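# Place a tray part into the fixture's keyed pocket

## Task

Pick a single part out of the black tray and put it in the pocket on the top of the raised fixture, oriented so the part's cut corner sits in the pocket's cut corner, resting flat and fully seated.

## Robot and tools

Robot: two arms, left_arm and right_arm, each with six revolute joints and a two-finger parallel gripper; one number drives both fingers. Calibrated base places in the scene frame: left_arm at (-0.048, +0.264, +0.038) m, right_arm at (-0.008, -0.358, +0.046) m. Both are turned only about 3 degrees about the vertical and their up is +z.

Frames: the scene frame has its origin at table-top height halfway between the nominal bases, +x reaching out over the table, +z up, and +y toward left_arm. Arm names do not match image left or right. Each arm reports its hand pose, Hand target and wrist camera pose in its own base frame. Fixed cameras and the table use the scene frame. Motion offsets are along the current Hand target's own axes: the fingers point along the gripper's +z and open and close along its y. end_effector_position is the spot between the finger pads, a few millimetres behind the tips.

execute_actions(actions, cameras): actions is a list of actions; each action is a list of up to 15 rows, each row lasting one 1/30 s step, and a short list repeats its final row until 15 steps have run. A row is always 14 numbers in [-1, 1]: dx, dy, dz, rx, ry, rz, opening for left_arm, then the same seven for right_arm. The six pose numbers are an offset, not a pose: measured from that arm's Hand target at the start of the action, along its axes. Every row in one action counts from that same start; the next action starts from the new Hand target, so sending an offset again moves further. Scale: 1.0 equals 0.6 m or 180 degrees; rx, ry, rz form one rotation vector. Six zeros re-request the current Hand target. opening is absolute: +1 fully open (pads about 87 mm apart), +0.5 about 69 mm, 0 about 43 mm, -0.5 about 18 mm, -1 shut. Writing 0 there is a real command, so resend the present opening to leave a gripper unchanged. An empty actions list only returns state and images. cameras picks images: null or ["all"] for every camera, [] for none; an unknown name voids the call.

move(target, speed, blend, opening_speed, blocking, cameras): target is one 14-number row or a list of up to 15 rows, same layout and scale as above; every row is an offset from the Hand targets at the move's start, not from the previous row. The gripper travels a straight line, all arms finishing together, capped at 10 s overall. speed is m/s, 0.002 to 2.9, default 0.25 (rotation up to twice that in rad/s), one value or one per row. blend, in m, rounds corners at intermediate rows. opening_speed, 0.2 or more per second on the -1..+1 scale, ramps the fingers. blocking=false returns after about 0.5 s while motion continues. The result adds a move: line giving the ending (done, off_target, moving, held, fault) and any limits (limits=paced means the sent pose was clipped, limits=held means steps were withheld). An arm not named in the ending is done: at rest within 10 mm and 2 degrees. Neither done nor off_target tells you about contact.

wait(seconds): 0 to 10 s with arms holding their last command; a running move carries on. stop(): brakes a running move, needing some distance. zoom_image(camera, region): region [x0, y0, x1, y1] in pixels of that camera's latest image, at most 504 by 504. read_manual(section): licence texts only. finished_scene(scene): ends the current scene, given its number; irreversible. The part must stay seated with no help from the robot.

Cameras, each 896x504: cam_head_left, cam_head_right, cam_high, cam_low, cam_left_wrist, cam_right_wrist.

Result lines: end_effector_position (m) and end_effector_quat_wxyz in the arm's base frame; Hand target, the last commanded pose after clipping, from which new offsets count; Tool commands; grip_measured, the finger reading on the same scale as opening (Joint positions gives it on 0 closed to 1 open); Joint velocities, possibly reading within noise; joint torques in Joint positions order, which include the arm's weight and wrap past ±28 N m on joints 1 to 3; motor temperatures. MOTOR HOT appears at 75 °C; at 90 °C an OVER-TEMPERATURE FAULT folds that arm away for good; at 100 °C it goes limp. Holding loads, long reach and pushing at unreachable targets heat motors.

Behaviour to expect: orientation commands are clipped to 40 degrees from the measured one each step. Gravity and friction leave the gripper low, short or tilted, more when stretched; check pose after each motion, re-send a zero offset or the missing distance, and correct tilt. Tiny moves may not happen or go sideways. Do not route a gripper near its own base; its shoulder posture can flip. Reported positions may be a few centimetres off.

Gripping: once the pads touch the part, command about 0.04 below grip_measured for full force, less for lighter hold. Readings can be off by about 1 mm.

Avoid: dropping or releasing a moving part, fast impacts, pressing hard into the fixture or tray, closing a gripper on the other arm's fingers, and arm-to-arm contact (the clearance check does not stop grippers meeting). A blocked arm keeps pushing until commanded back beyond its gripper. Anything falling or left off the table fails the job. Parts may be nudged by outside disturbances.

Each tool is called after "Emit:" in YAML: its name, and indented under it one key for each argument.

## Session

Emit:
execute_actions:
  actions: []

Emit:
zoom_image:
  camera: "cam_high"
  region: [240, 210, 500, 350]

Emit:
zoom_image:
  camera: "cam_head_right"
  region: [170, 170, 430, 320]

Scene clock: 0.00 s.
left_arm: end_effector_position=(+0.3867, +0.0514, +0.0564) grip_measured=+1.000 end_effector_quat_wxyz=(+0.581, -0.096, +0.803, +0.091) | right_arm: end_effector_position=(+0.4015, +0.0053, +0.0605) grip_measured=+0.986 end_effector_quat_wxyz=(+0.586, +0.007, +0.810, -0.025)
Joint positions: left_arm=[0.035 1.572 0.39 0.859 -0.227 -0.04 1] | right_arm=[0.059 1.586 0.433 0.835 0.105 0.001 0.993]
Joint velocities: within noise
Joint torques (N m): no reading
Motor temperatures (°C): left_arm=[18 25 21 20 18 18 18] | right_arm=[20 22 22 26 20 19 17]
Heat: left arm: 25 °C; right arm: 26 °C.
Hand target: left_arm +0.3912, +0.0516, +0.0651; +0.592, -0.097, +0.795, +0.090 | right_arm +0.4051, +0.0055, +0.0676; +0.594, +0.008, +0.804, -0.024
Tool commands: left_gripper/opening=+1.0 right_gripper/opening=+1.0

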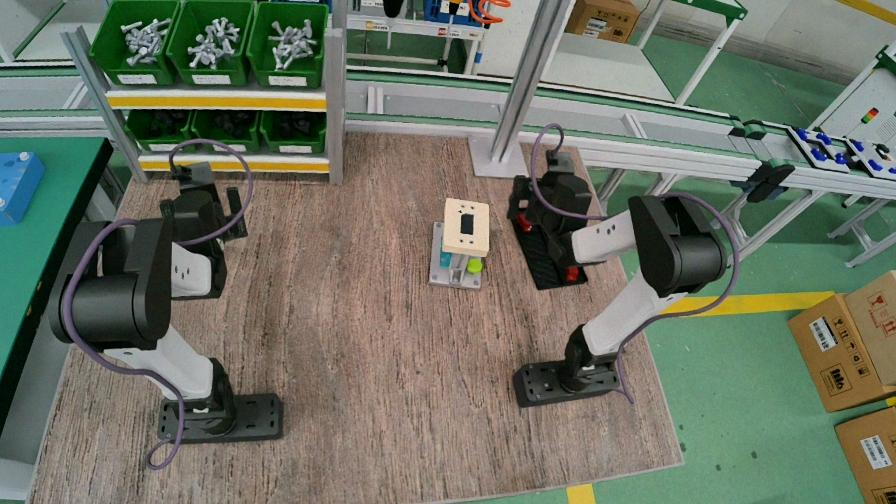

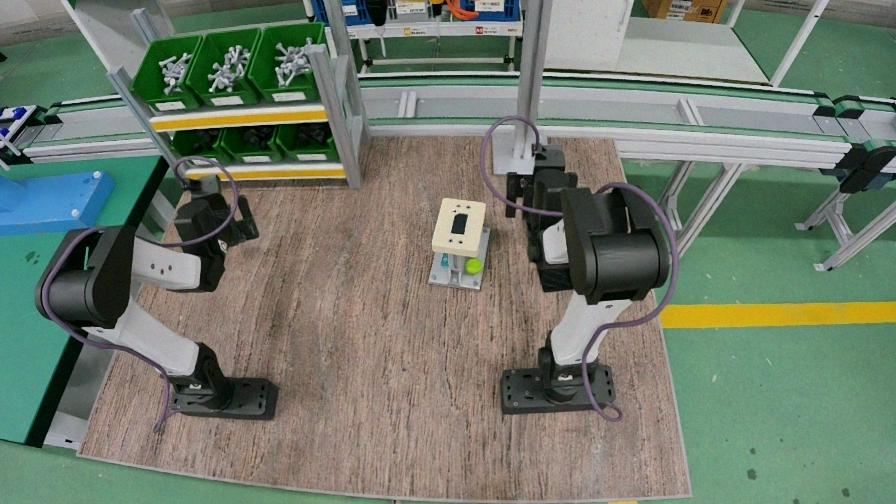

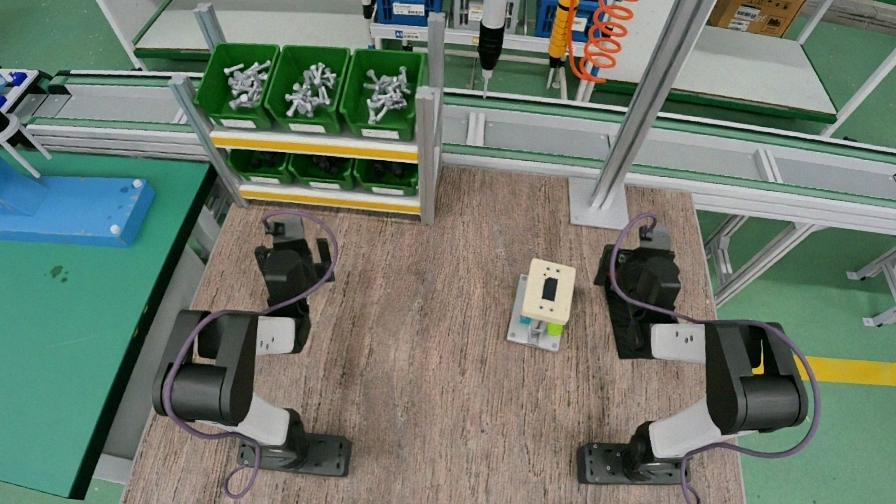

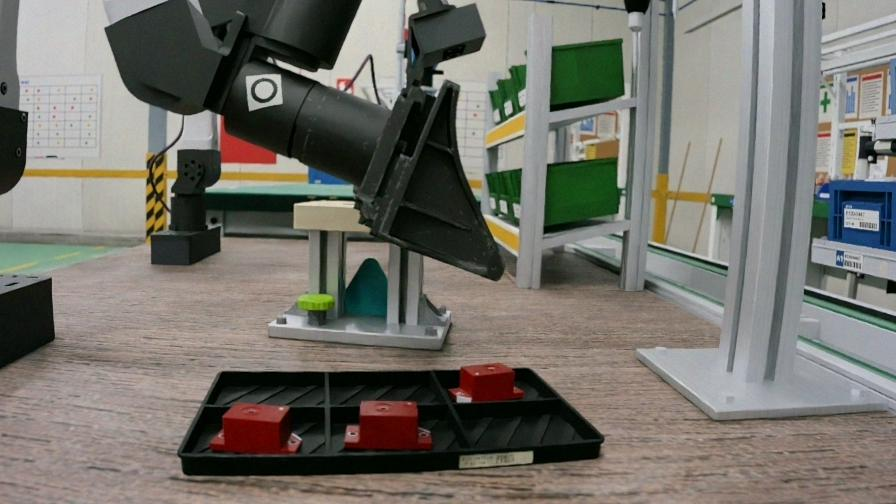

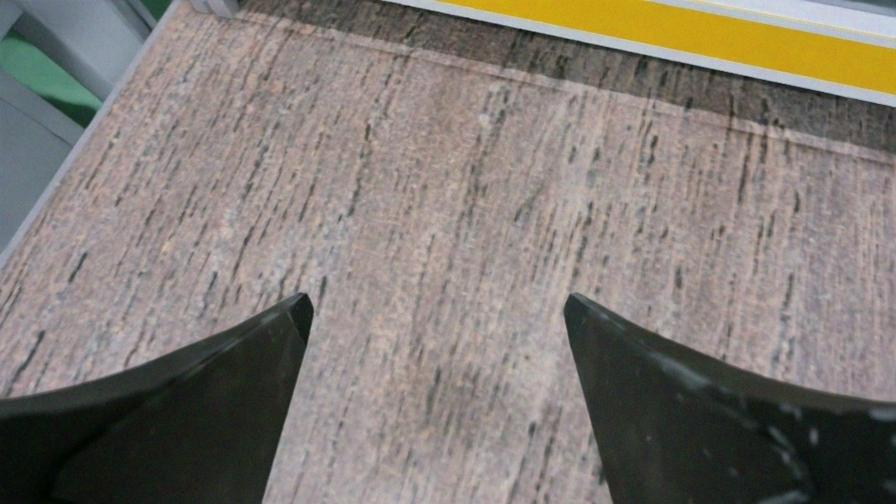

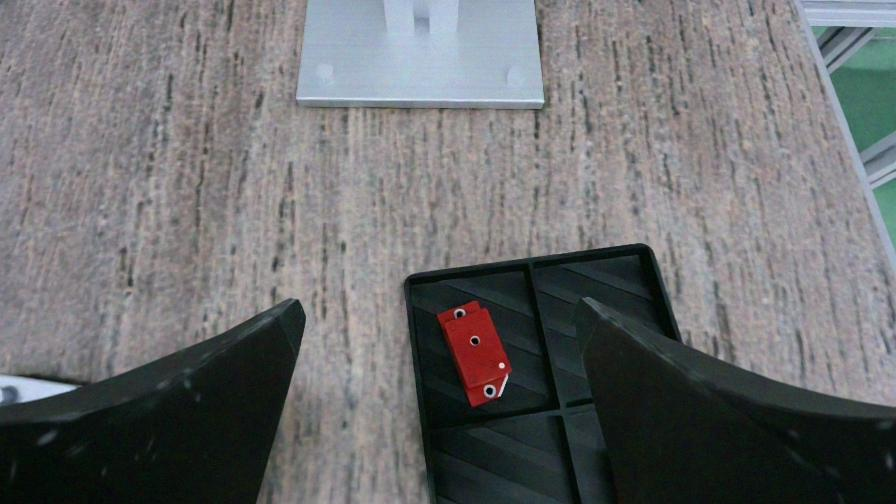

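Scaled by 1.938 (camera's finer frame: 1280x720).

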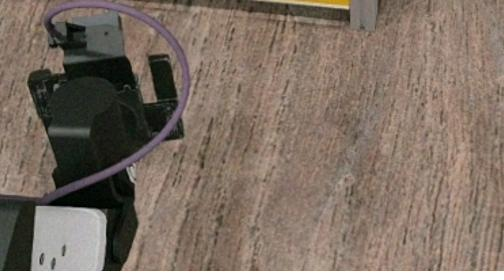

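Scaled by 1.938 (camera's finer frame: 1280x720).

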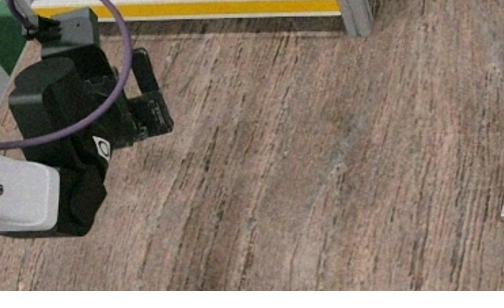

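Emit:
zoom_image:
  camera: "cam_high"
  region: [500, 250, 590, 360]

Emit:
zoom_image:
  camera: "cam_low"
  region: [180, 340, 620, 480]

Scaled by 4.582 (camera's finer frame: 1280x720).

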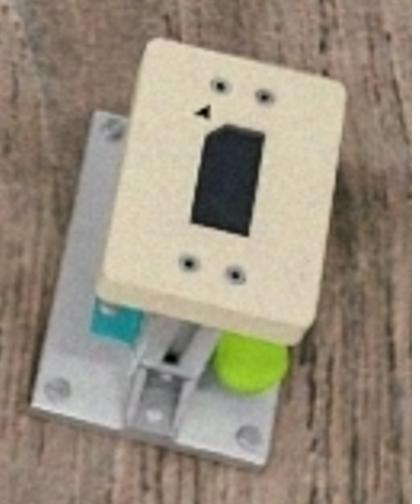

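Scaled by 1.145 (camera's finer frame: 1280x720).

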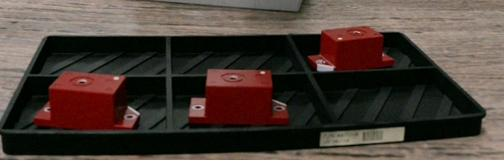

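Emit:
move:
  target: [0,0,0,0,0,0,1,-0.0555,-0.071,-0.2235,-0.0162,0.1273,0.0019,0]
  cameras: ["cam_right_wrist","cam_high"]

Emit:
zoom_image:
  camera: "cam_right_wrist"
  region: [300, 0, 800, 500]

Scene clock: 28.57 s.
left_arm: end_effector_position=(+0.3867, +0.0514, +0.0564) grip_measured=+1.000 end_effector_quat_wxyz=(+0.581, -0.096, +0.803, +0.091) | right_arm: end_effector_position=(+0.2781, -0.0289, +0.1264) grip_measured=+0.000 end_effector_quat_wxyz=(+0.409, +0.003, +0.912, -0.001)
Joint positions: left_arm=[0.035 1.572 0.39 0.859 -0.227 -0.04 1] | right_arm=[-0.16 0.966 0.698 -0.466 -0.115 -0.103 0.5]
Joint torques (N m): left_arm=[-0.32 -6.42 6.34 1.99 0.04 0.01] | right_arm=[-0.53 -1.61 9.28 1.52 -0.23 -0.08]
Motor temperatures (°C): left_arm=[18 27 23 26 18 18 18] | right_arm=[20 24 23 31 20 19 17]
Heat: left arm: 27 °C; right arm: 31 °C.
Hand target: left_arm +0.3912, +0.0516, +0.0651; +0.592, -0.097, +0.795, +0.090 | right_arm +0.2850, -0.0299, +0.1399; +0.423, +0.000, +0.906, +0.000
Off the commanded pose: left_arm 0.010 m, 2 deg | right_arm 0.015 m, 2 deg.
move: off_target (right_arm)
Images, in order (width x height): cam_high 896x504, cam_right_wrist 896x504.

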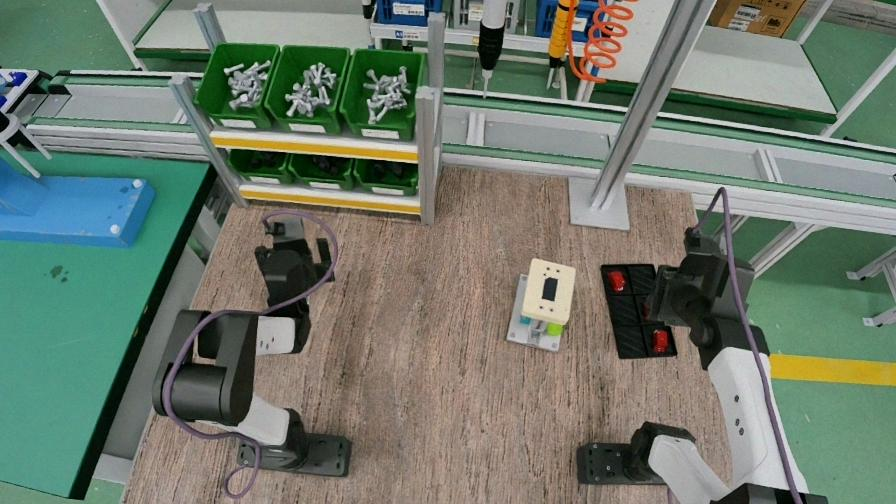

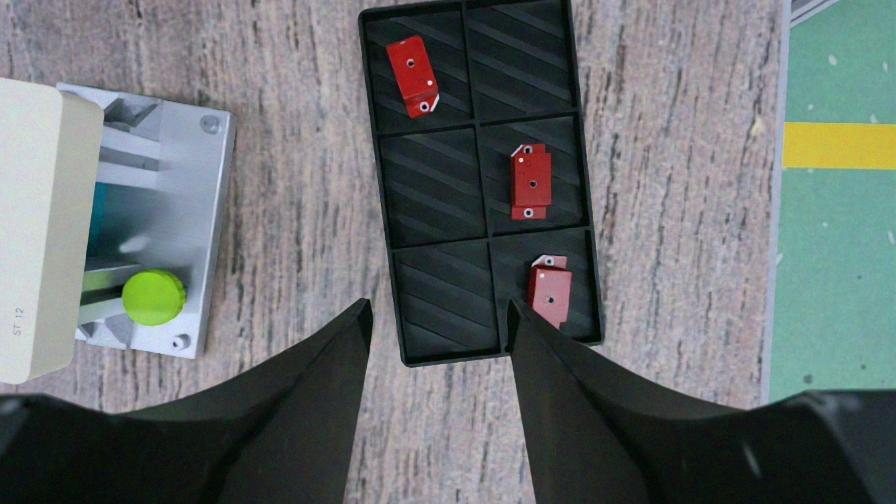

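Scaled by 1.008 (camera's finer frame: 1280x720).

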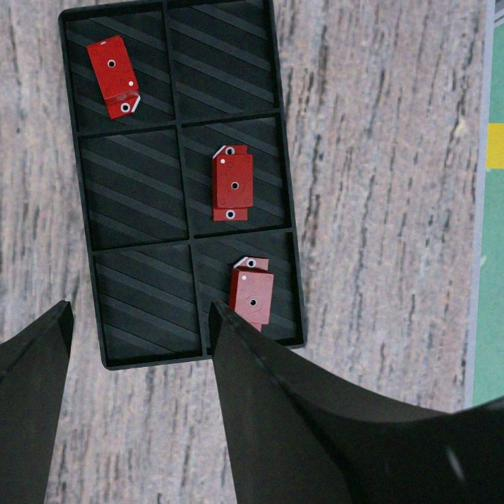

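Emit:
move:
  target: [0,0,0,0,0,0,1,0.0541,-0.0933,0.1691,0,0.2783,0,-0.1]
  cameras: ["cam_right_wrist","cam_low"]

Emit:
zoom_image:
  camera: "cam_right_wrist"
  region: [300, 60, 600, 360]

Scene clock: 51.87 s.
left_arm: end_effector_position=(+0.3867, +0.0514, +0.0564) grip_measured=+1.000 end_effector_quat_wxyz=(+0.581, -0.096, +0.803, +0.091) | right_arm: end_effector_position=(+0.3361, -0.0807, +0.0442) grip_measured=-0.100 end_effector_quat_wxyz=(-0.009, -0.001, +1.000, +0.005)
Joint positions: left_arm=[0.035 1.572 0.39 0.859 -0.227 -0.04 1] | right_arm=[-0.213 2.062 1.609 -1.137 -0.007 -0.215 0.45]
Joint torques (N m): left_arm=[-0.31 -6.42 6.32 1.99 0.04 0.01] | right_arm=[-0.61 -8.99 7.75 0.16 0.02 -0.08]
Heat: left arm: 27 °C; right arm: 30 °C.
Hand target: left_arm +0.3912, +0.0516, +0.0651; +0.592, -0.097, +0.795, +0.090 | right_arm +0.3420, -0.0859, +0.0500; +0.000, +0.000, +1.000, +0.000
Off the commanded pose: left_arm 0.010 m, 2 deg | right_arm 0.010 m, 1 deg.
move: done
Images, in order (width x height): cam_low 896x504, cam_right_wrist 896x504.

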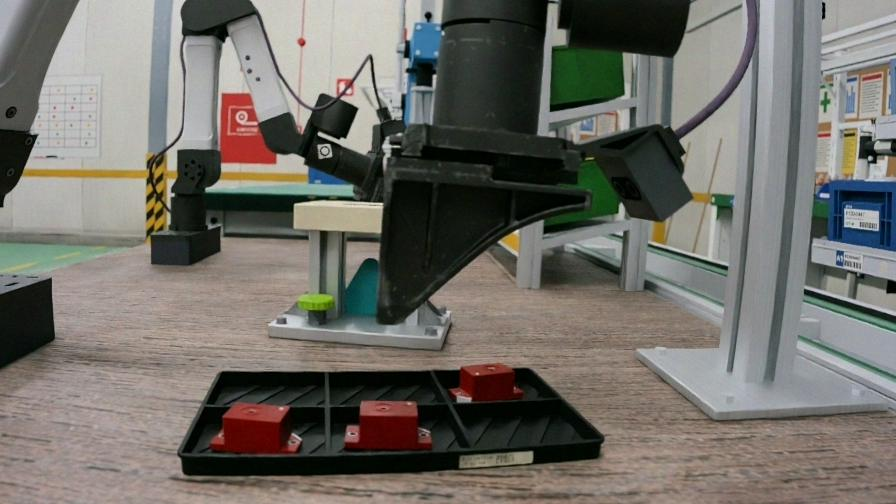

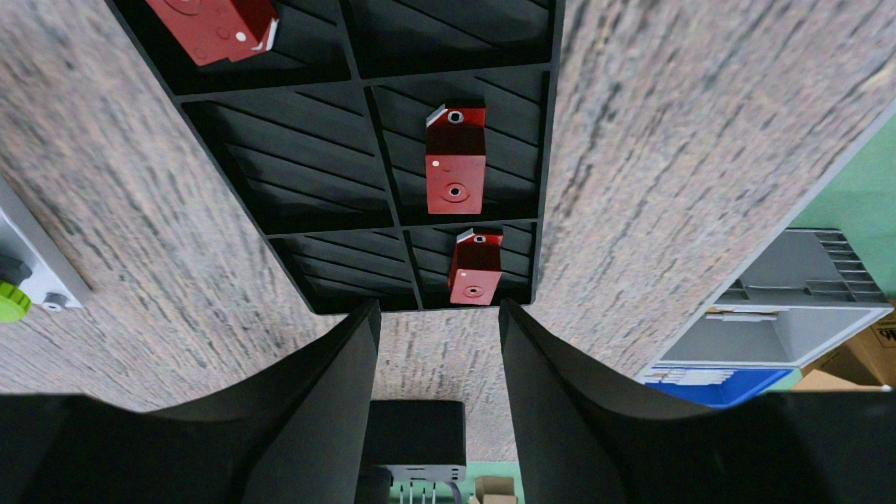

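Scaled by 1.680 (camera's finer frame: 1280x720).

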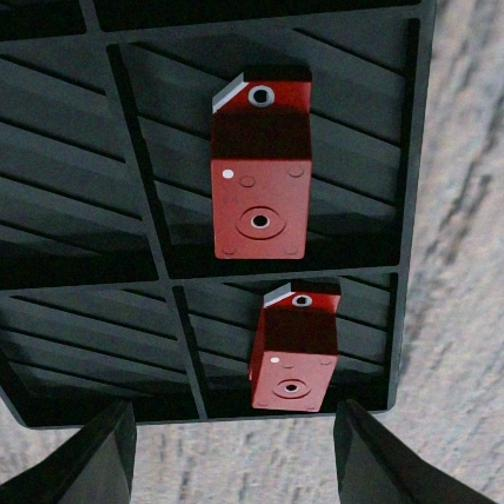

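Emit:
move:
  target: [0,0,0,0,0,0,1,0.0,-0.0105,0.07,0,0,0,-0.2]
  cameras: ["cam_right_wrist"]
  speed: 0.15

Emit:
zoom_image:
  camera: "cam_right_wrist"
  region: [340, 160, 540, 360]

Scene clock: 69.90 s.
left_arm: end_effector_position=(+0.3867, +0.0514, +0.0564) grip_measured=+1.000 end_effector_quat_wxyz=(+0.581, -0.096, +0.803, +0.091) | right_arm: end_effector_position=(+0.3423, -0.0888, +0.0096) grip_measured=-0.200 end_effector_quat_wxyz=(-0.002, +0.000, +1.000, +0.003)
Joint positions: left_arm=[0.035 1.572 0.39 0.859 -0.227 -0.04 1] | right_arm=[-0.23 2.113 1.547 -1.01 -0.006 -0.231 0.4]
Joint torques (N m): left_arm=[-0.31 -6.42 6.34 1.99 0.04 0.01] | right_arm=[-0.55 -9.46 4.85 0.36 0 -0.09]
Motor temperatures (°C): left_arm=[18 28 24 28 18 18 18] | right_arm=[20 27 28 28 20 19 17]
Heat: left arm: 28 °C; right arm: 28 °C.
Hand target: left_arm +0.3912, +0.0516, +0.0651; +0.592, -0.097, +0.795, +0.090 | right_arm +0.3420, -0.0924, +0.0080; +0.000, +0.000, +1.000, +0.000
Off the commanded pose: left_arm 0.010 m, 2 deg | right_arm 0.004 m, 0 deg.
move: done

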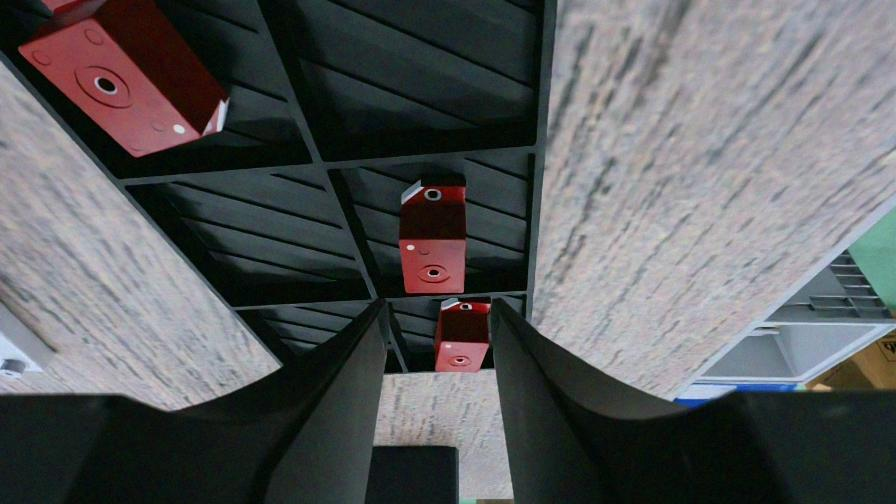

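Scaled by 2.520 (camera's finer frame: 1280x720).

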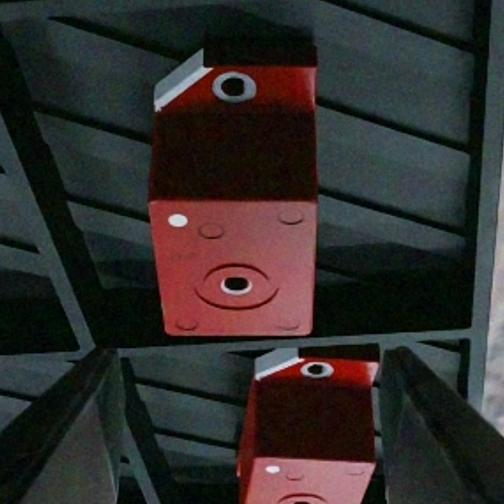

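Emit:
move:
  target: [0,0,0,0,0,0,1,0.0167,0.0148,0.0367,0,0,0,-0.2]
  cameras: ["cam_right_wrist"]
  speed: 0.1

Emit:
zoom_image:
  camera: "cam_right_wrist"
  region: [340, 200, 540, 400]

Scene clock: 99.30 s.
left_arm: end_effector_position=(+0.3867, +0.0514, +0.0564) grip_measured=+1.000 end_effector_quat_wxyz=(+0.581, -0.096, +0.803, +0.091) | right_arm: end_effector_position=(+0.3306, -0.0846, -0.0154) grip_measured=-0.200 end_effector_quat_wxyz=(-0.006, -0.001, +1.000, +0.004)
Joint positions: left_arm=[0.035 1.572 0.39 0.859 -0.227 -0.04 1] | right_arm=[-0.226 2.113 1.439 -0.91 -0.006 -0.227 0.4]
Joint torques (N m): left_arm=[-0.31 -6.42 6.35 1.99 0.04 0.01] | right_arm=[0.61 -10.17 4.45 0.37 0 0.04]
Heat: left arm: 29 °C; right arm: 31 °C.
Hand target: left_arm +0.3912, +0.0516, +0.0651; +0.592, -0.097, +0.795, +0.090 | right_arm +0.3318, -0.0834, -0.0141; +0.000, +0.000, +1.000, +0.000
Off the commanded pose: left_arm 0.010 m, 2 deg | right_arm 0.002 m, 1 deg.
move: done

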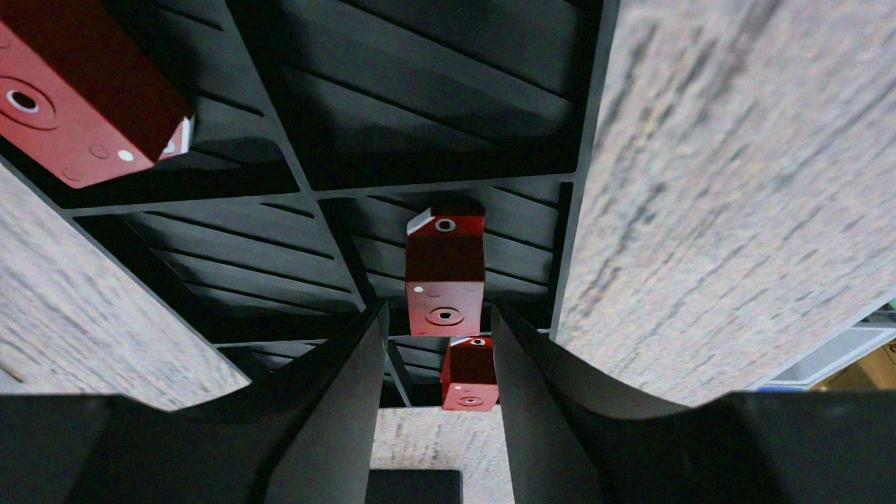

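Scaled by 2.520 (camera's finer frame: 1280x720).

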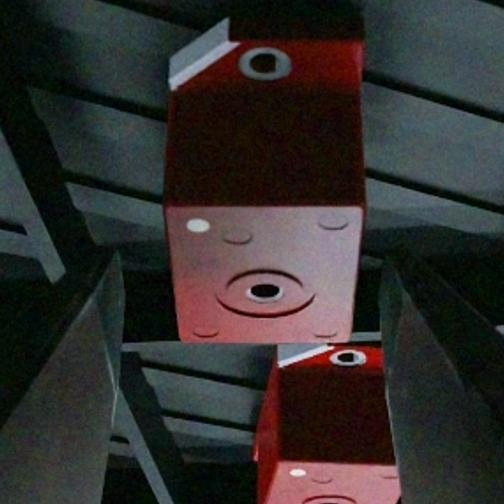

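Emit:
move:
  target: [0,0,0,0,0,0,1,0,-0.001,0.0157,0,0,0,-0.2]
  cameras: ["cam_right_wrist"]
  speed: 0.06

Emit:
zoom_image:
  camera: "cam_right_wrist"
  region: [340, 220, 540, 420]

Scene clock: 115.27 s.
left_arm: end_effector_position=(+0.3867, +0.0514, +0.0564) grip_measured=+1.000 end_effector_quat_wxyz=(+0.581, -0.096, +0.803, +0.091) | right_arm: end_effector_position=(+0.3331, -0.0852, -0.0196) grip_measured=-0.200 end_effector_quat_wxyz=(+0.002, -0.001, +1.000, +0.002)
Joint positions: left_arm=[0.035 1.572 0.39 0.859 -0.227 -0.04 1] | right_arm=[-0.226 2.113 1.424 -0.878 -0.006 -0.227 0.4]
Joint torques (N m): left_arm=[-0.32 -6.43 6.34 1.99 0.04 0.01] | right_arm=[0.47 -8.75 4.38 0.4 0 0.02]
Motor temperatures (°C): left_arm=[18 28 25 30 18 18 18] | right_arm=[20 33 25 27 20 19 17]
Heat: left arm: 30 °C; right arm: 33 °C.
Hand target: left_arm +0.3912, +0.0516, +0.0651; +0.592, -0.097, +0.795, +0.090 | right_arm +0.3319, -0.0841, -0.0235; +0.000, +0.000, +1.000, +0.000
Off the commanded pose: left_arm 0.010 m, 2 deg | right_arm 0.004 m, 0 deg.
move: done

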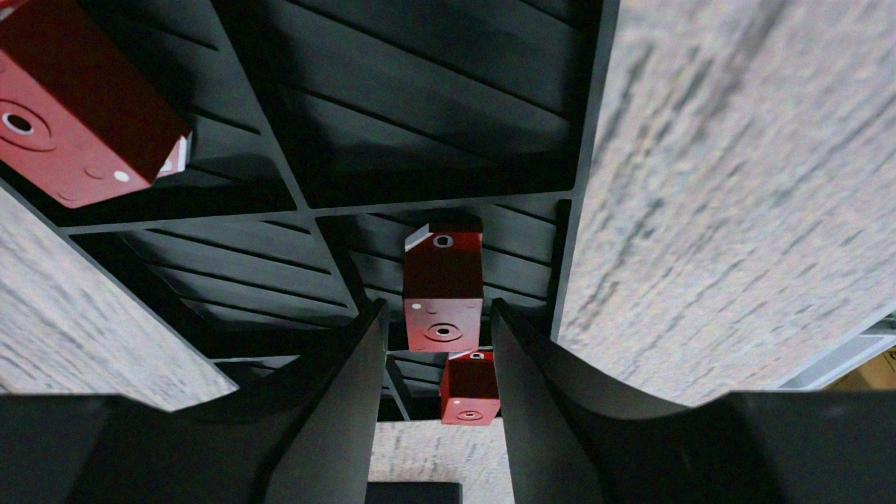

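Scaled by 2.520 (camera's finer frame: 1280x720).

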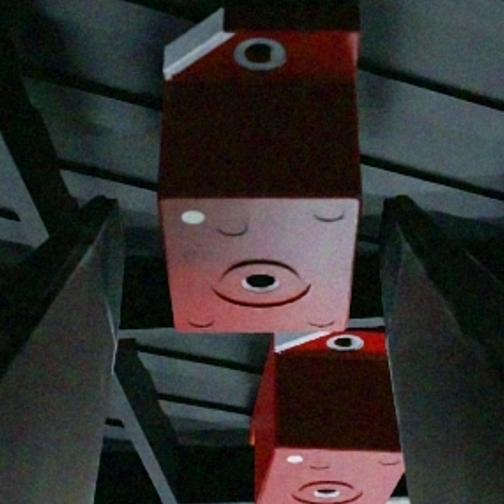

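Emit:
move:
  target: [0,0,0,0,0,0,1,0,0,0.009,0,0,0,-0.2]
  cameras: []
  speed: 0.06

Emit:
move:
  target: [0,0,0,0,0,0,1,0,0,0,0,0,0,-0.52]
  cameras: ["cam_right_wrist","cam_low"]
  opening_speed: 0.3

Emit:
zoom_image:
  camera: "cam_right_wrist"
  region: [340, 220, 540, 420]

Scene clock: 121.20 s.
left_arm: end_effector_position=(+0.3867, +0.0514, +0.0564) grip_measured=+1.000 end_effector_quat_wxyz=(+0.581, -0.096, +0.803, +0.091) | right_arm: end_effector_position=(+0.3329, -0.0851, -0.0253) grip_measured=-0.200 end_effector_quat_wxyz=(+0.002, -0.001, +1.000, +0.003)
Joint positions: left_arm=[0.035 1.572 0.39 0.859 -0.227 -0.04 1] | right_arm=[-0.226 2.123 1.414 -0.86 -0.006 -0.227 0.4]
Joint torques (N m): left_arm=[-0.32 -6.45 6.34 2 0.04 0.01] | right_arm=[0.49 -8.81 4.4 0.39 0 0.02]
Heat: left arm: 30 °C; right arm: 32 °C.
Hand target: left_arm +0.3912, +0.0516, +0.0651; +0.592, -0.097, +0.795, +0.090 | right_arm +0.3320, -0.0841, -0.0289; +0.000, +0.000, +1.000, +0.000
Off the commanded pose: left_arm 0.010 m, 2 deg | right_arm 0.004 m, 0 deg.
move: done

Scene clock: 122.47 s.
left_arm: end_effector_position=(+0.3867, +0.0514, +0.0564) grip_measured=+1.000 end_effector_quat_wxyz=(+0.581, -0.096, +0.803, +0.091) | right_arm: end_effector_position=(+0.3330, -0.0857, -0.0253) grip_measured=-0.426 end_effector_quat_wxyz=(+0.002, -0.001, +1.000, +0.001)
Joint positions: left_arm=[0.035 1.572 0.39 0.859 -0.227 -0.04 1] | right_arm=[-0.226 2.123 1.414 -0.859 -0.003 -0.227 0.287]
Joint torques (N m): left_arm=[-0.31 -6.43 6.34 1.99 0.04 0.01] | right_arm=[0.49 -8.84 4.4 0.38 -0.04 0.02]
Heat: left arm: 30 °C; right arm: 32 °C.
Hand target: left_arm +0.3912, +0.0516, +0.0651; +0.592, -0.097, +0.795, +0.090 | right_arm +0.3320, -0.0841, -0.0289; +0.000, +0.000, +1.000, +0.000
Off the commanded pose: left_arm 0.010 m, 2 deg | right_arm 0.004 m, 0 deg.
move: done
Images, in order (width x height): cam_low 896x504, cam_right_wrist 896x504.

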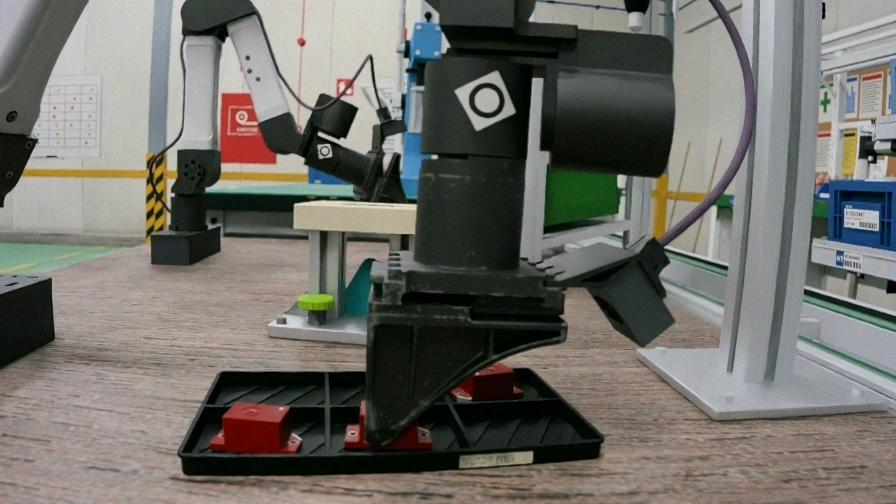

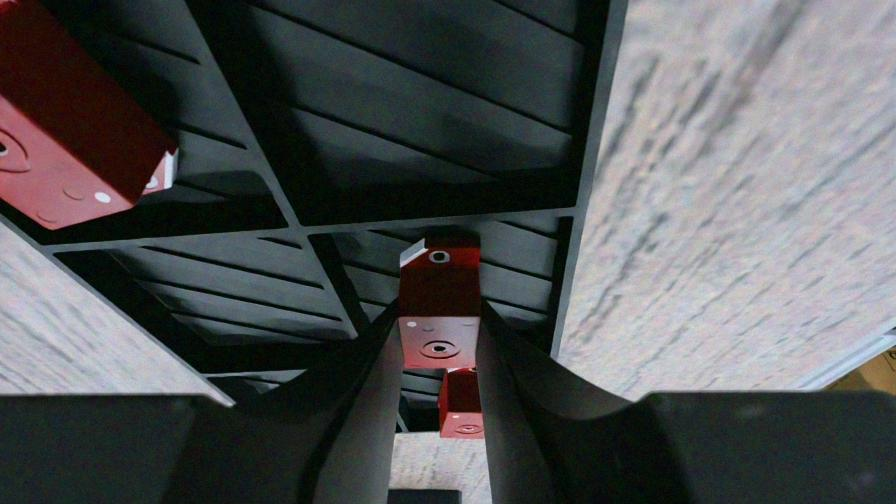

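Scaled by 2.520 (camera's finer frame: 1280x720).

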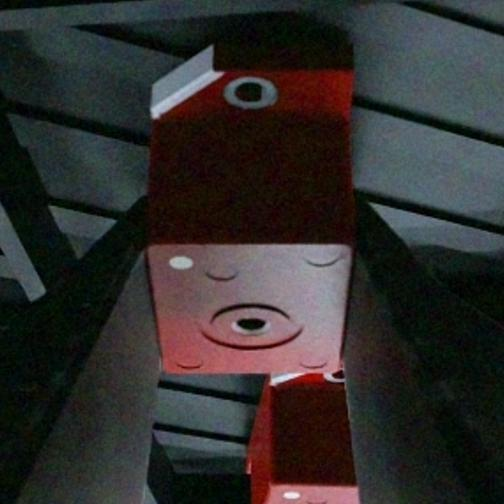

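Emit:
move:
  target:
    - [0,0,0,0,0,0,1,0,0,-0.215,0,0,0,-0.52]
    - [0,0,0,0,0,0,1,0.0617,0.3983,-0.295,0,0,0.0417,-0.52]
  speed: [0.15,0.2]
  blend: 0.03
  cameras: ["cam_right_wrist","cam_high"]

Emit:
zoom_image:
  camera: "cam_right_wrist"
  region: [340, 120, 540, 400]

Scene clock: 143.27 s.
left_arm: end_effector_position=(+0.3867, +0.0514, +0.0564) grip_measured=+1.000 end_effector_quat_wxyz=(+0.581, -0.096, +0.803, +0.091) | right_arm: end_effector_position=(+0.2907, +0.1540, +0.1408) grip_measured=-0.426 end_effector_quat_wxyz=(-0.009, +0.060, +0.998, -0.004)
Joint positions: left_arm=[0.035 1.572 0.39 0.859 -0.227 -0.04 1] | right_arm=[0.421 1.953 1.836 -1.473 -0.002 0.54 0.287]
Joint torques (N m): left_arm=[-0.29 -6.43 6.32 1.99 0.04 0.01] | right_arm=[-0.18 -8.36 8.05 0.08 0 0.05]
Heat: left arm: 31 °C; right arm: 32 °C.
Hand target: left_arm +0.3912, +0.0516, +0.0651; +0.592, -0.097, +0.795, +0.090 | right_arm +0.2951, +0.1551, +0.1480; +0.000, +0.066, +0.998, +0.000
Off the commanded pose: left_arm 0.010 m, 2 deg | right_arm 0.009 m, 1 deg.
move: done
Images, in order (width x height): cam_high 896x504, cam_right_wrist 896x504.

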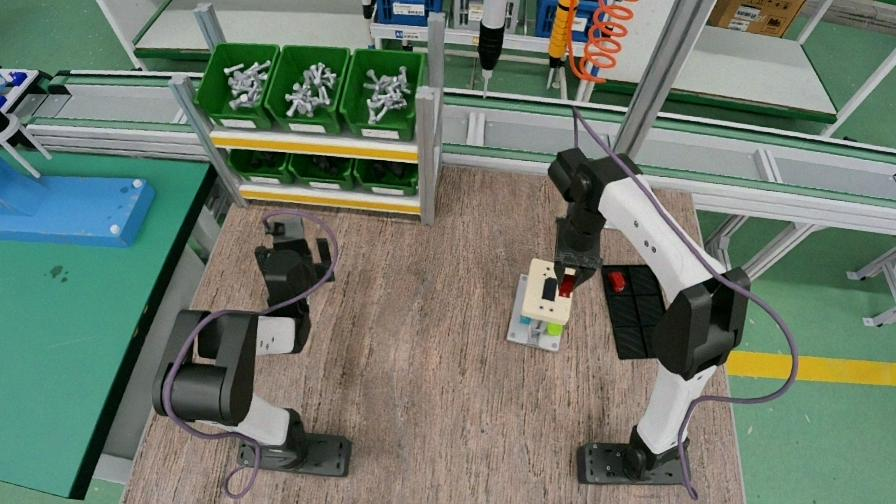

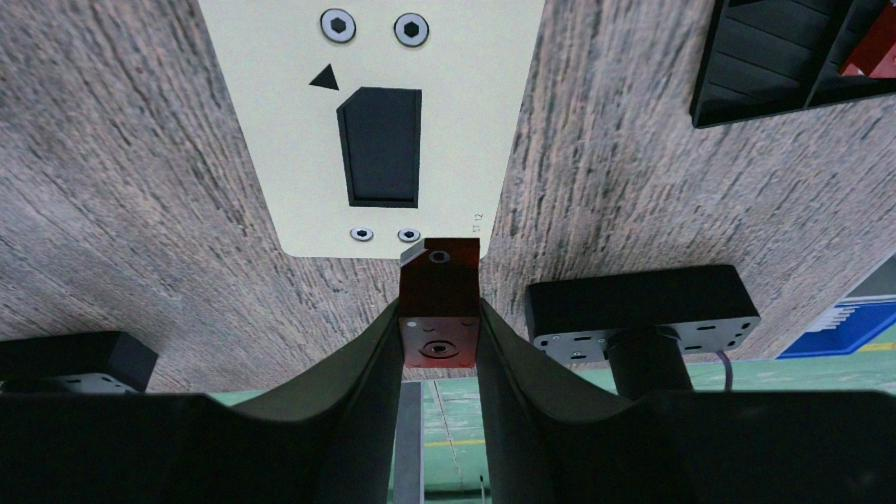

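Scaled by 1.800 (camera's finer frame: 1280x720).

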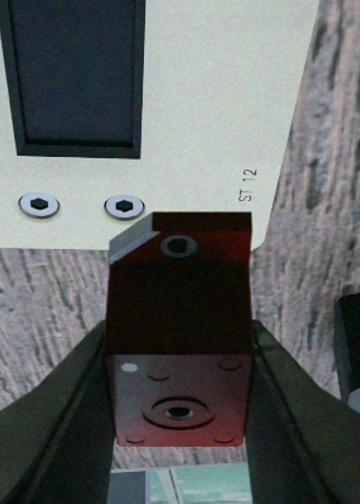

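Emit:
move:
  target: [0,0,0,0,0,0,1,-0.0333,0.0362,0.0267,0,0,0.0205,-0.52]
  speed: 0.12
  cameras: ["cam_right_wrist","cam_high"]

Emit:
zoom_image:
  camera: "cam_right_wrist"
  region: [340, 120, 540, 400]

Scene clock: 173.63 s.
left_arm: end_effector_position=(+0.3867, +0.0514, +0.0564) grip_measured=+1.000 end_effector_quat_wxyz=(+0.581, -0.096, +0.803, +0.091) | right_arm: end_effector_position=(+0.3119, +0.1689, +0.1250) grip_measured=-0.426 end_effector_quat_wxyz=(-0.015, +0.096, +0.995, -0.007)
Joint positions: left_arm=[0.035 1.572 0.39 0.859 -0.227 -0.04 1] | right_arm=[0.427 2.065 1.933 -1.471 -0.002 0.619 0.287]
Joint torques (N m): left_arm=[-0.31 -6.43 6.34 2 0.04 0.01] | right_arm=[0.61 -9.29 7.99 0.18 0 0.08]
Heat: left arm: 32 °C; right arm: 29 °C.
Hand target: left_arm +0.3912, +0.0516, +0.0651; +0.592, -0.097, +0.795, +0.090 | right_arm +0.3176, +0.1740, +0.1320; +0.000, +0.098, +0.995, +0.000
Off the commanded pose: left_arm 0.010 m, 2 deg | right_arm 0.010 m, 2 deg.
move: done
Images, in order (width x height): cam_high 896x504, cam_right_wrist 896x504.

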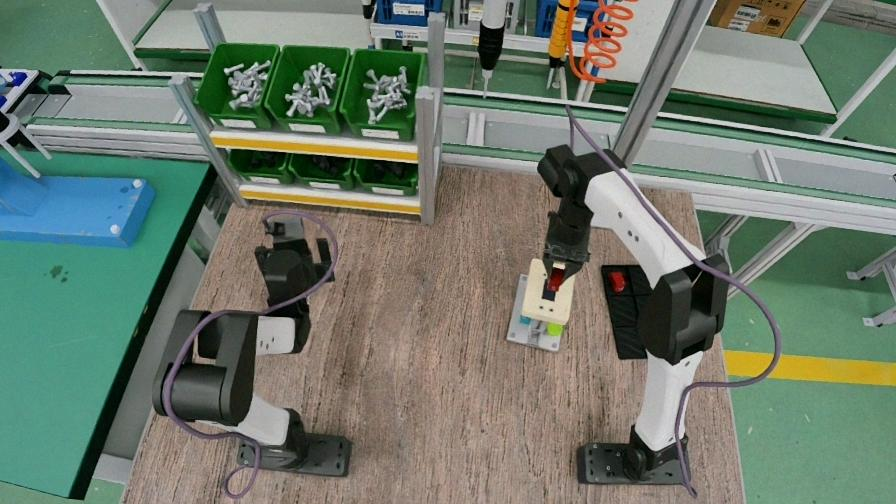

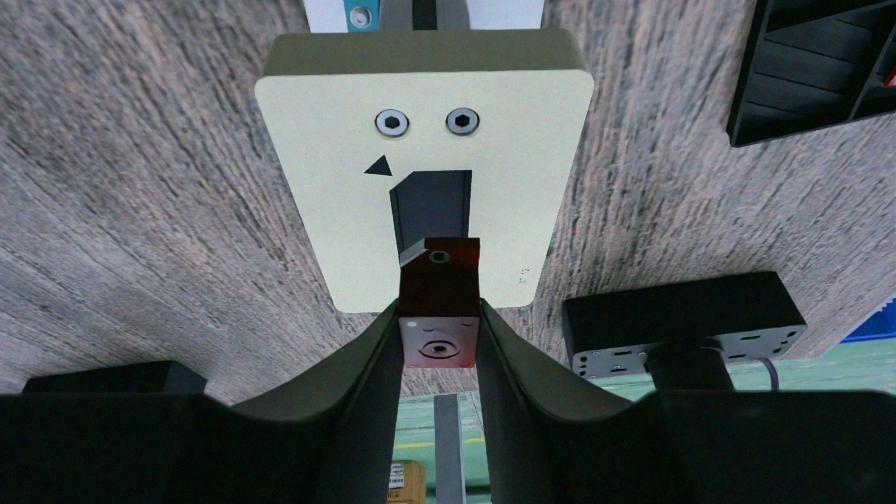

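Scaled by 1.800 (camera's finer frame: 1280x720).

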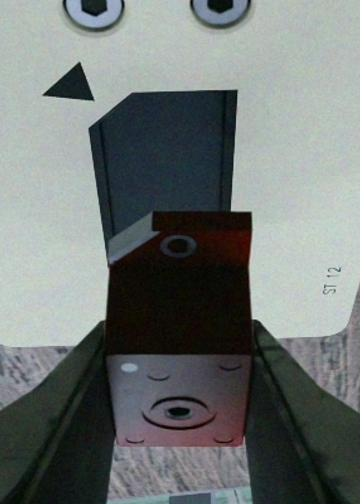

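Emit:
move:
  target: [0,0,0,0,0,0,1,0.0038,0.0058,0.025,-0.007,-0.012,0,-0.52]
  speed: 0.08
  cameras: ["cam_right_wrist","cam_low"]

Emit:
zoom_image:
  camera: "cam_right_wrist"
  region: [340, 120, 540, 400]

Emit:
zoom_image:
  camera: "cam_low"
  region: [260, 100, 480, 260]

Scene clock: 190.83 s.
left_arm: end_effector_position=(+0.3867, +0.0514, +0.0564) grip_measured=+1.000 end_effector_quat_wxyz=(+0.581, -0.096, +0.803, +0.091) | right_arm: end_effector_position=(+0.3167, +0.1764, +0.1060) grip_measured=-0.426 end_effector_quat_wxyz=(+0.003, +0.096, +0.995, +0.001)
Joint positions: left_arm=[0.035 1.572 0.39 0.859 -0.227 -0.04 1] | right_arm=[0.44 2.05 1.841 -1.356 0 0.632 0.287]
Joint torques (N m): left_arm=[-0.32 -6.42 6.34 1.99 0.04 0.01] | right_arm=[0.55 -12.64 4.96 0.34 0.04 0.05]
Heat: left arm: 32 °C; right arm: 30 °C.
Hand target: left_arm +0.3912, +0.0516, +0.0651; +0.592, -0.097, +0.795, +0.090 | right_arm +0.3160, +0.1778, +0.1169; +0.020, +0.098, +0.995, +0.009
Off the commanded pose: left_arm 0.010 m, 2 deg | right_arm 0.011 m, 2 deg.
move: off_target (right_arm)
Images, in order (width x height): cam_low 896x504, cam_right_wrist 896x504.

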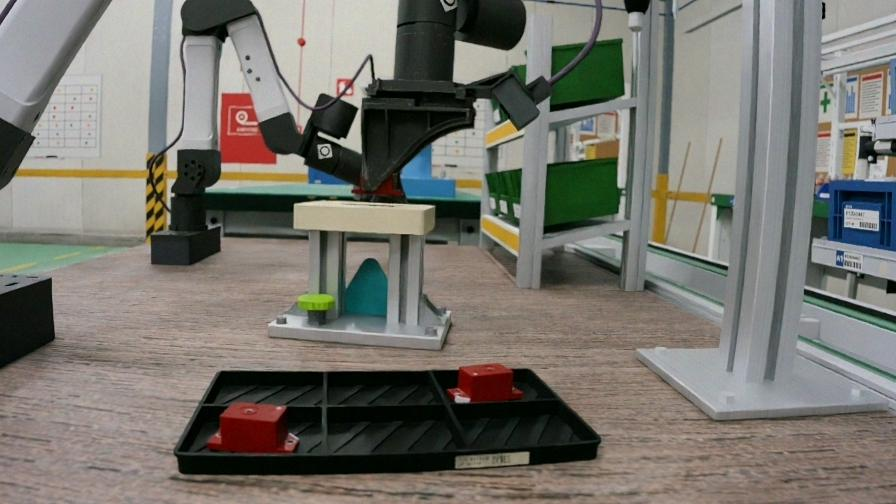

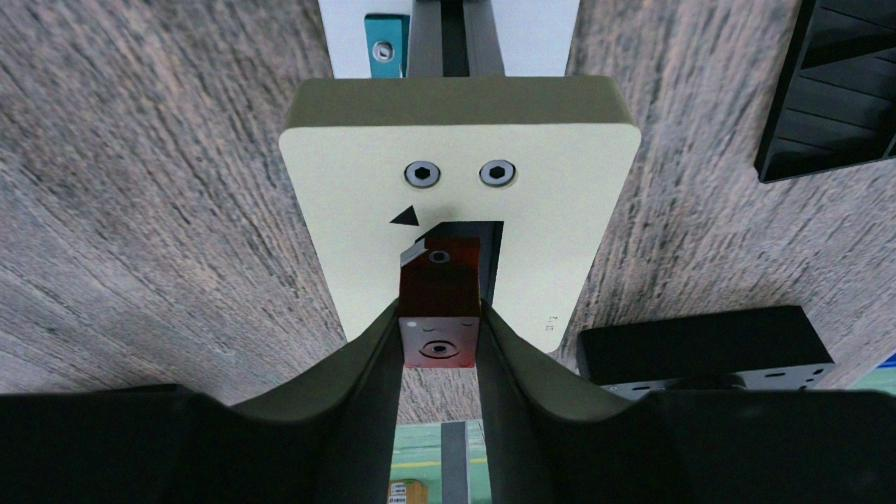

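Scaled by 1.800 (camera's finer frame: 1280x720).

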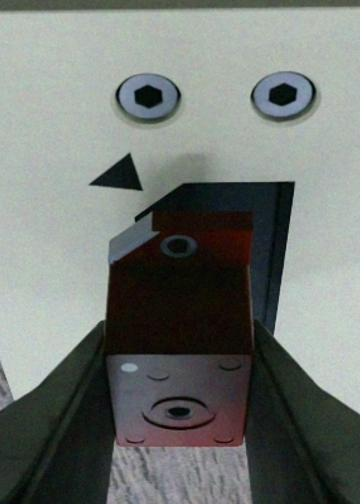

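Scaled by 2.291 (camera's finer frame: 1280x720).

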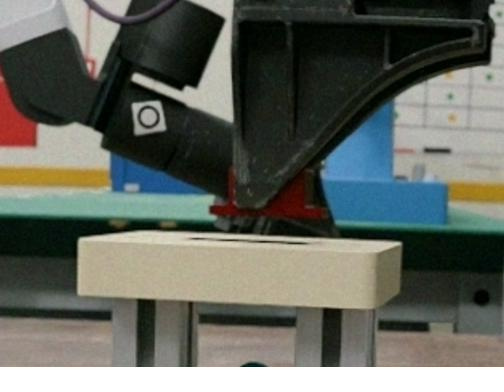

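Emit:
move:
  target: [0,0,0,0,0,0,1,0.0088,-0.0175,0.0,0,0,0,-0.52]
  speed: 0.06
  cameras: ["cam_right_wrist","cam_low"]

Emit:
zoom_image:
  camera: "cam_right_wrist"
  region: [340, 120, 540, 400]

Emit:
zoom_image:
  camera: "cam_low"
  region: [280, 160, 450, 240]

Scene clock: 213.03 s.
left_arm: end_effector_position=(+0.3867, +0.0514, +0.0564) grip_measured=+1.000 end_effector_quat_wxyz=(+0.581, -0.096, +0.803, +0.091) | right_arm: end_effector_position=(+0.3073, +0.1719, +0.1062) grip_measured=-0.426 end_effector_quat_wxyz=(+0.003, +0.095, +0.995, +0.001)
Joint positions: left_arm=[0.035 1.572 0.39 0.859 -0.227 -0.04 1] | right_arm=[0.44 2.005 1.776 -1.336 0.001 0.632 0.287]
Joint torques (N m): left_arm=[-0.31 -6.42 6.34 2 0.04 0.01] | right_arm=[-0.7 -12.27 4.96 0.32 0.03 -0.07]
Heat: left arm: 32 °C; right arm: 35 °C.
Hand target: left_arm +0.3912, +0.0516, +0.0651; +0.592, -0.097, +0.795, +0.090 | right_arm +0.3089, +0.1686, +0.1165; +0.020, +0.098, +0.995, +0.009
Off the commanded pose: left_arm 0.010 m, 2 deg | right_arm 0.011 m, 2 deg.
move: off_target (right_arm)
Images, in order (width x height): cam_low 896x504, cam_right_wrist 896x504.

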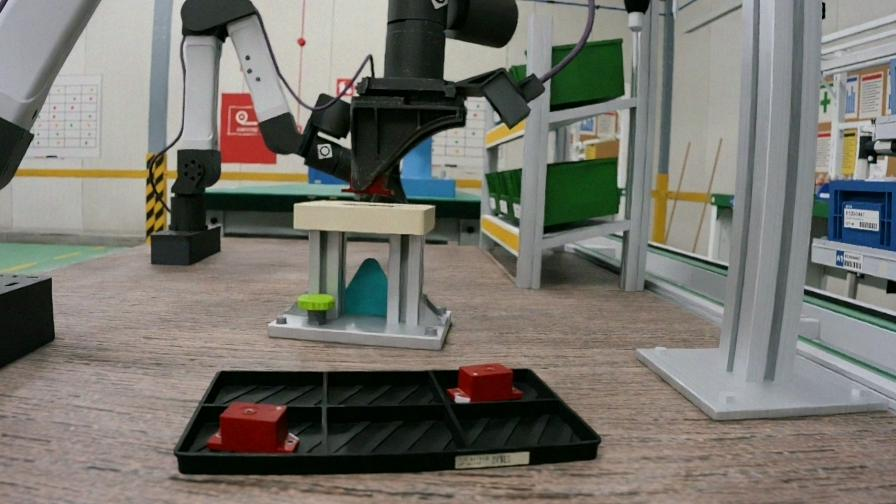

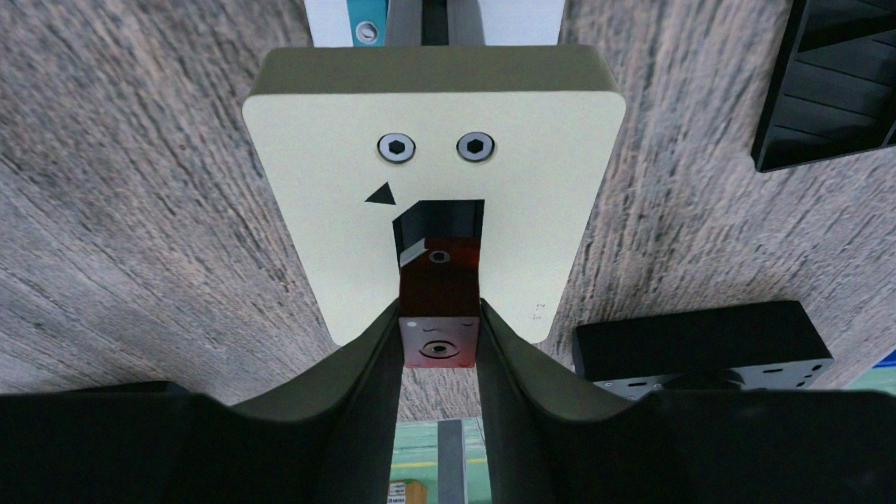

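Scaled by 1.800 (camera's finer frame: 1280x720).

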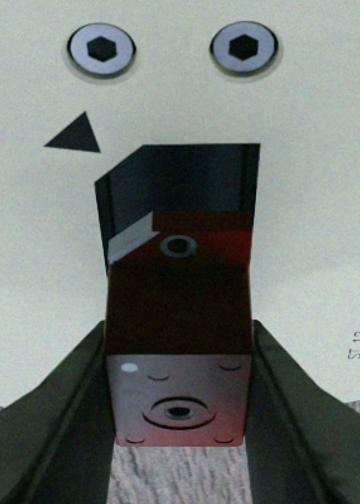

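Scaled by 2.965 (camera's finer frame: 1280x720).

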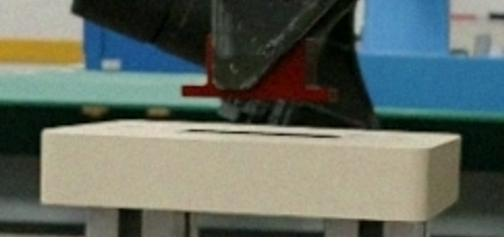

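Emit:
zoom_image:
  camera: "cam_low"
  region: [325, 180, 410, 215]

Scaled by 5.929 (camera's finer frame: 1280x720).

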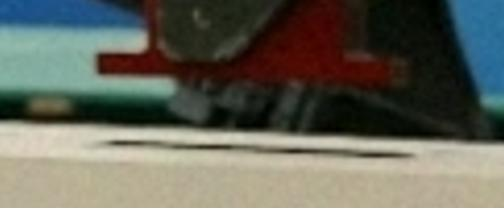

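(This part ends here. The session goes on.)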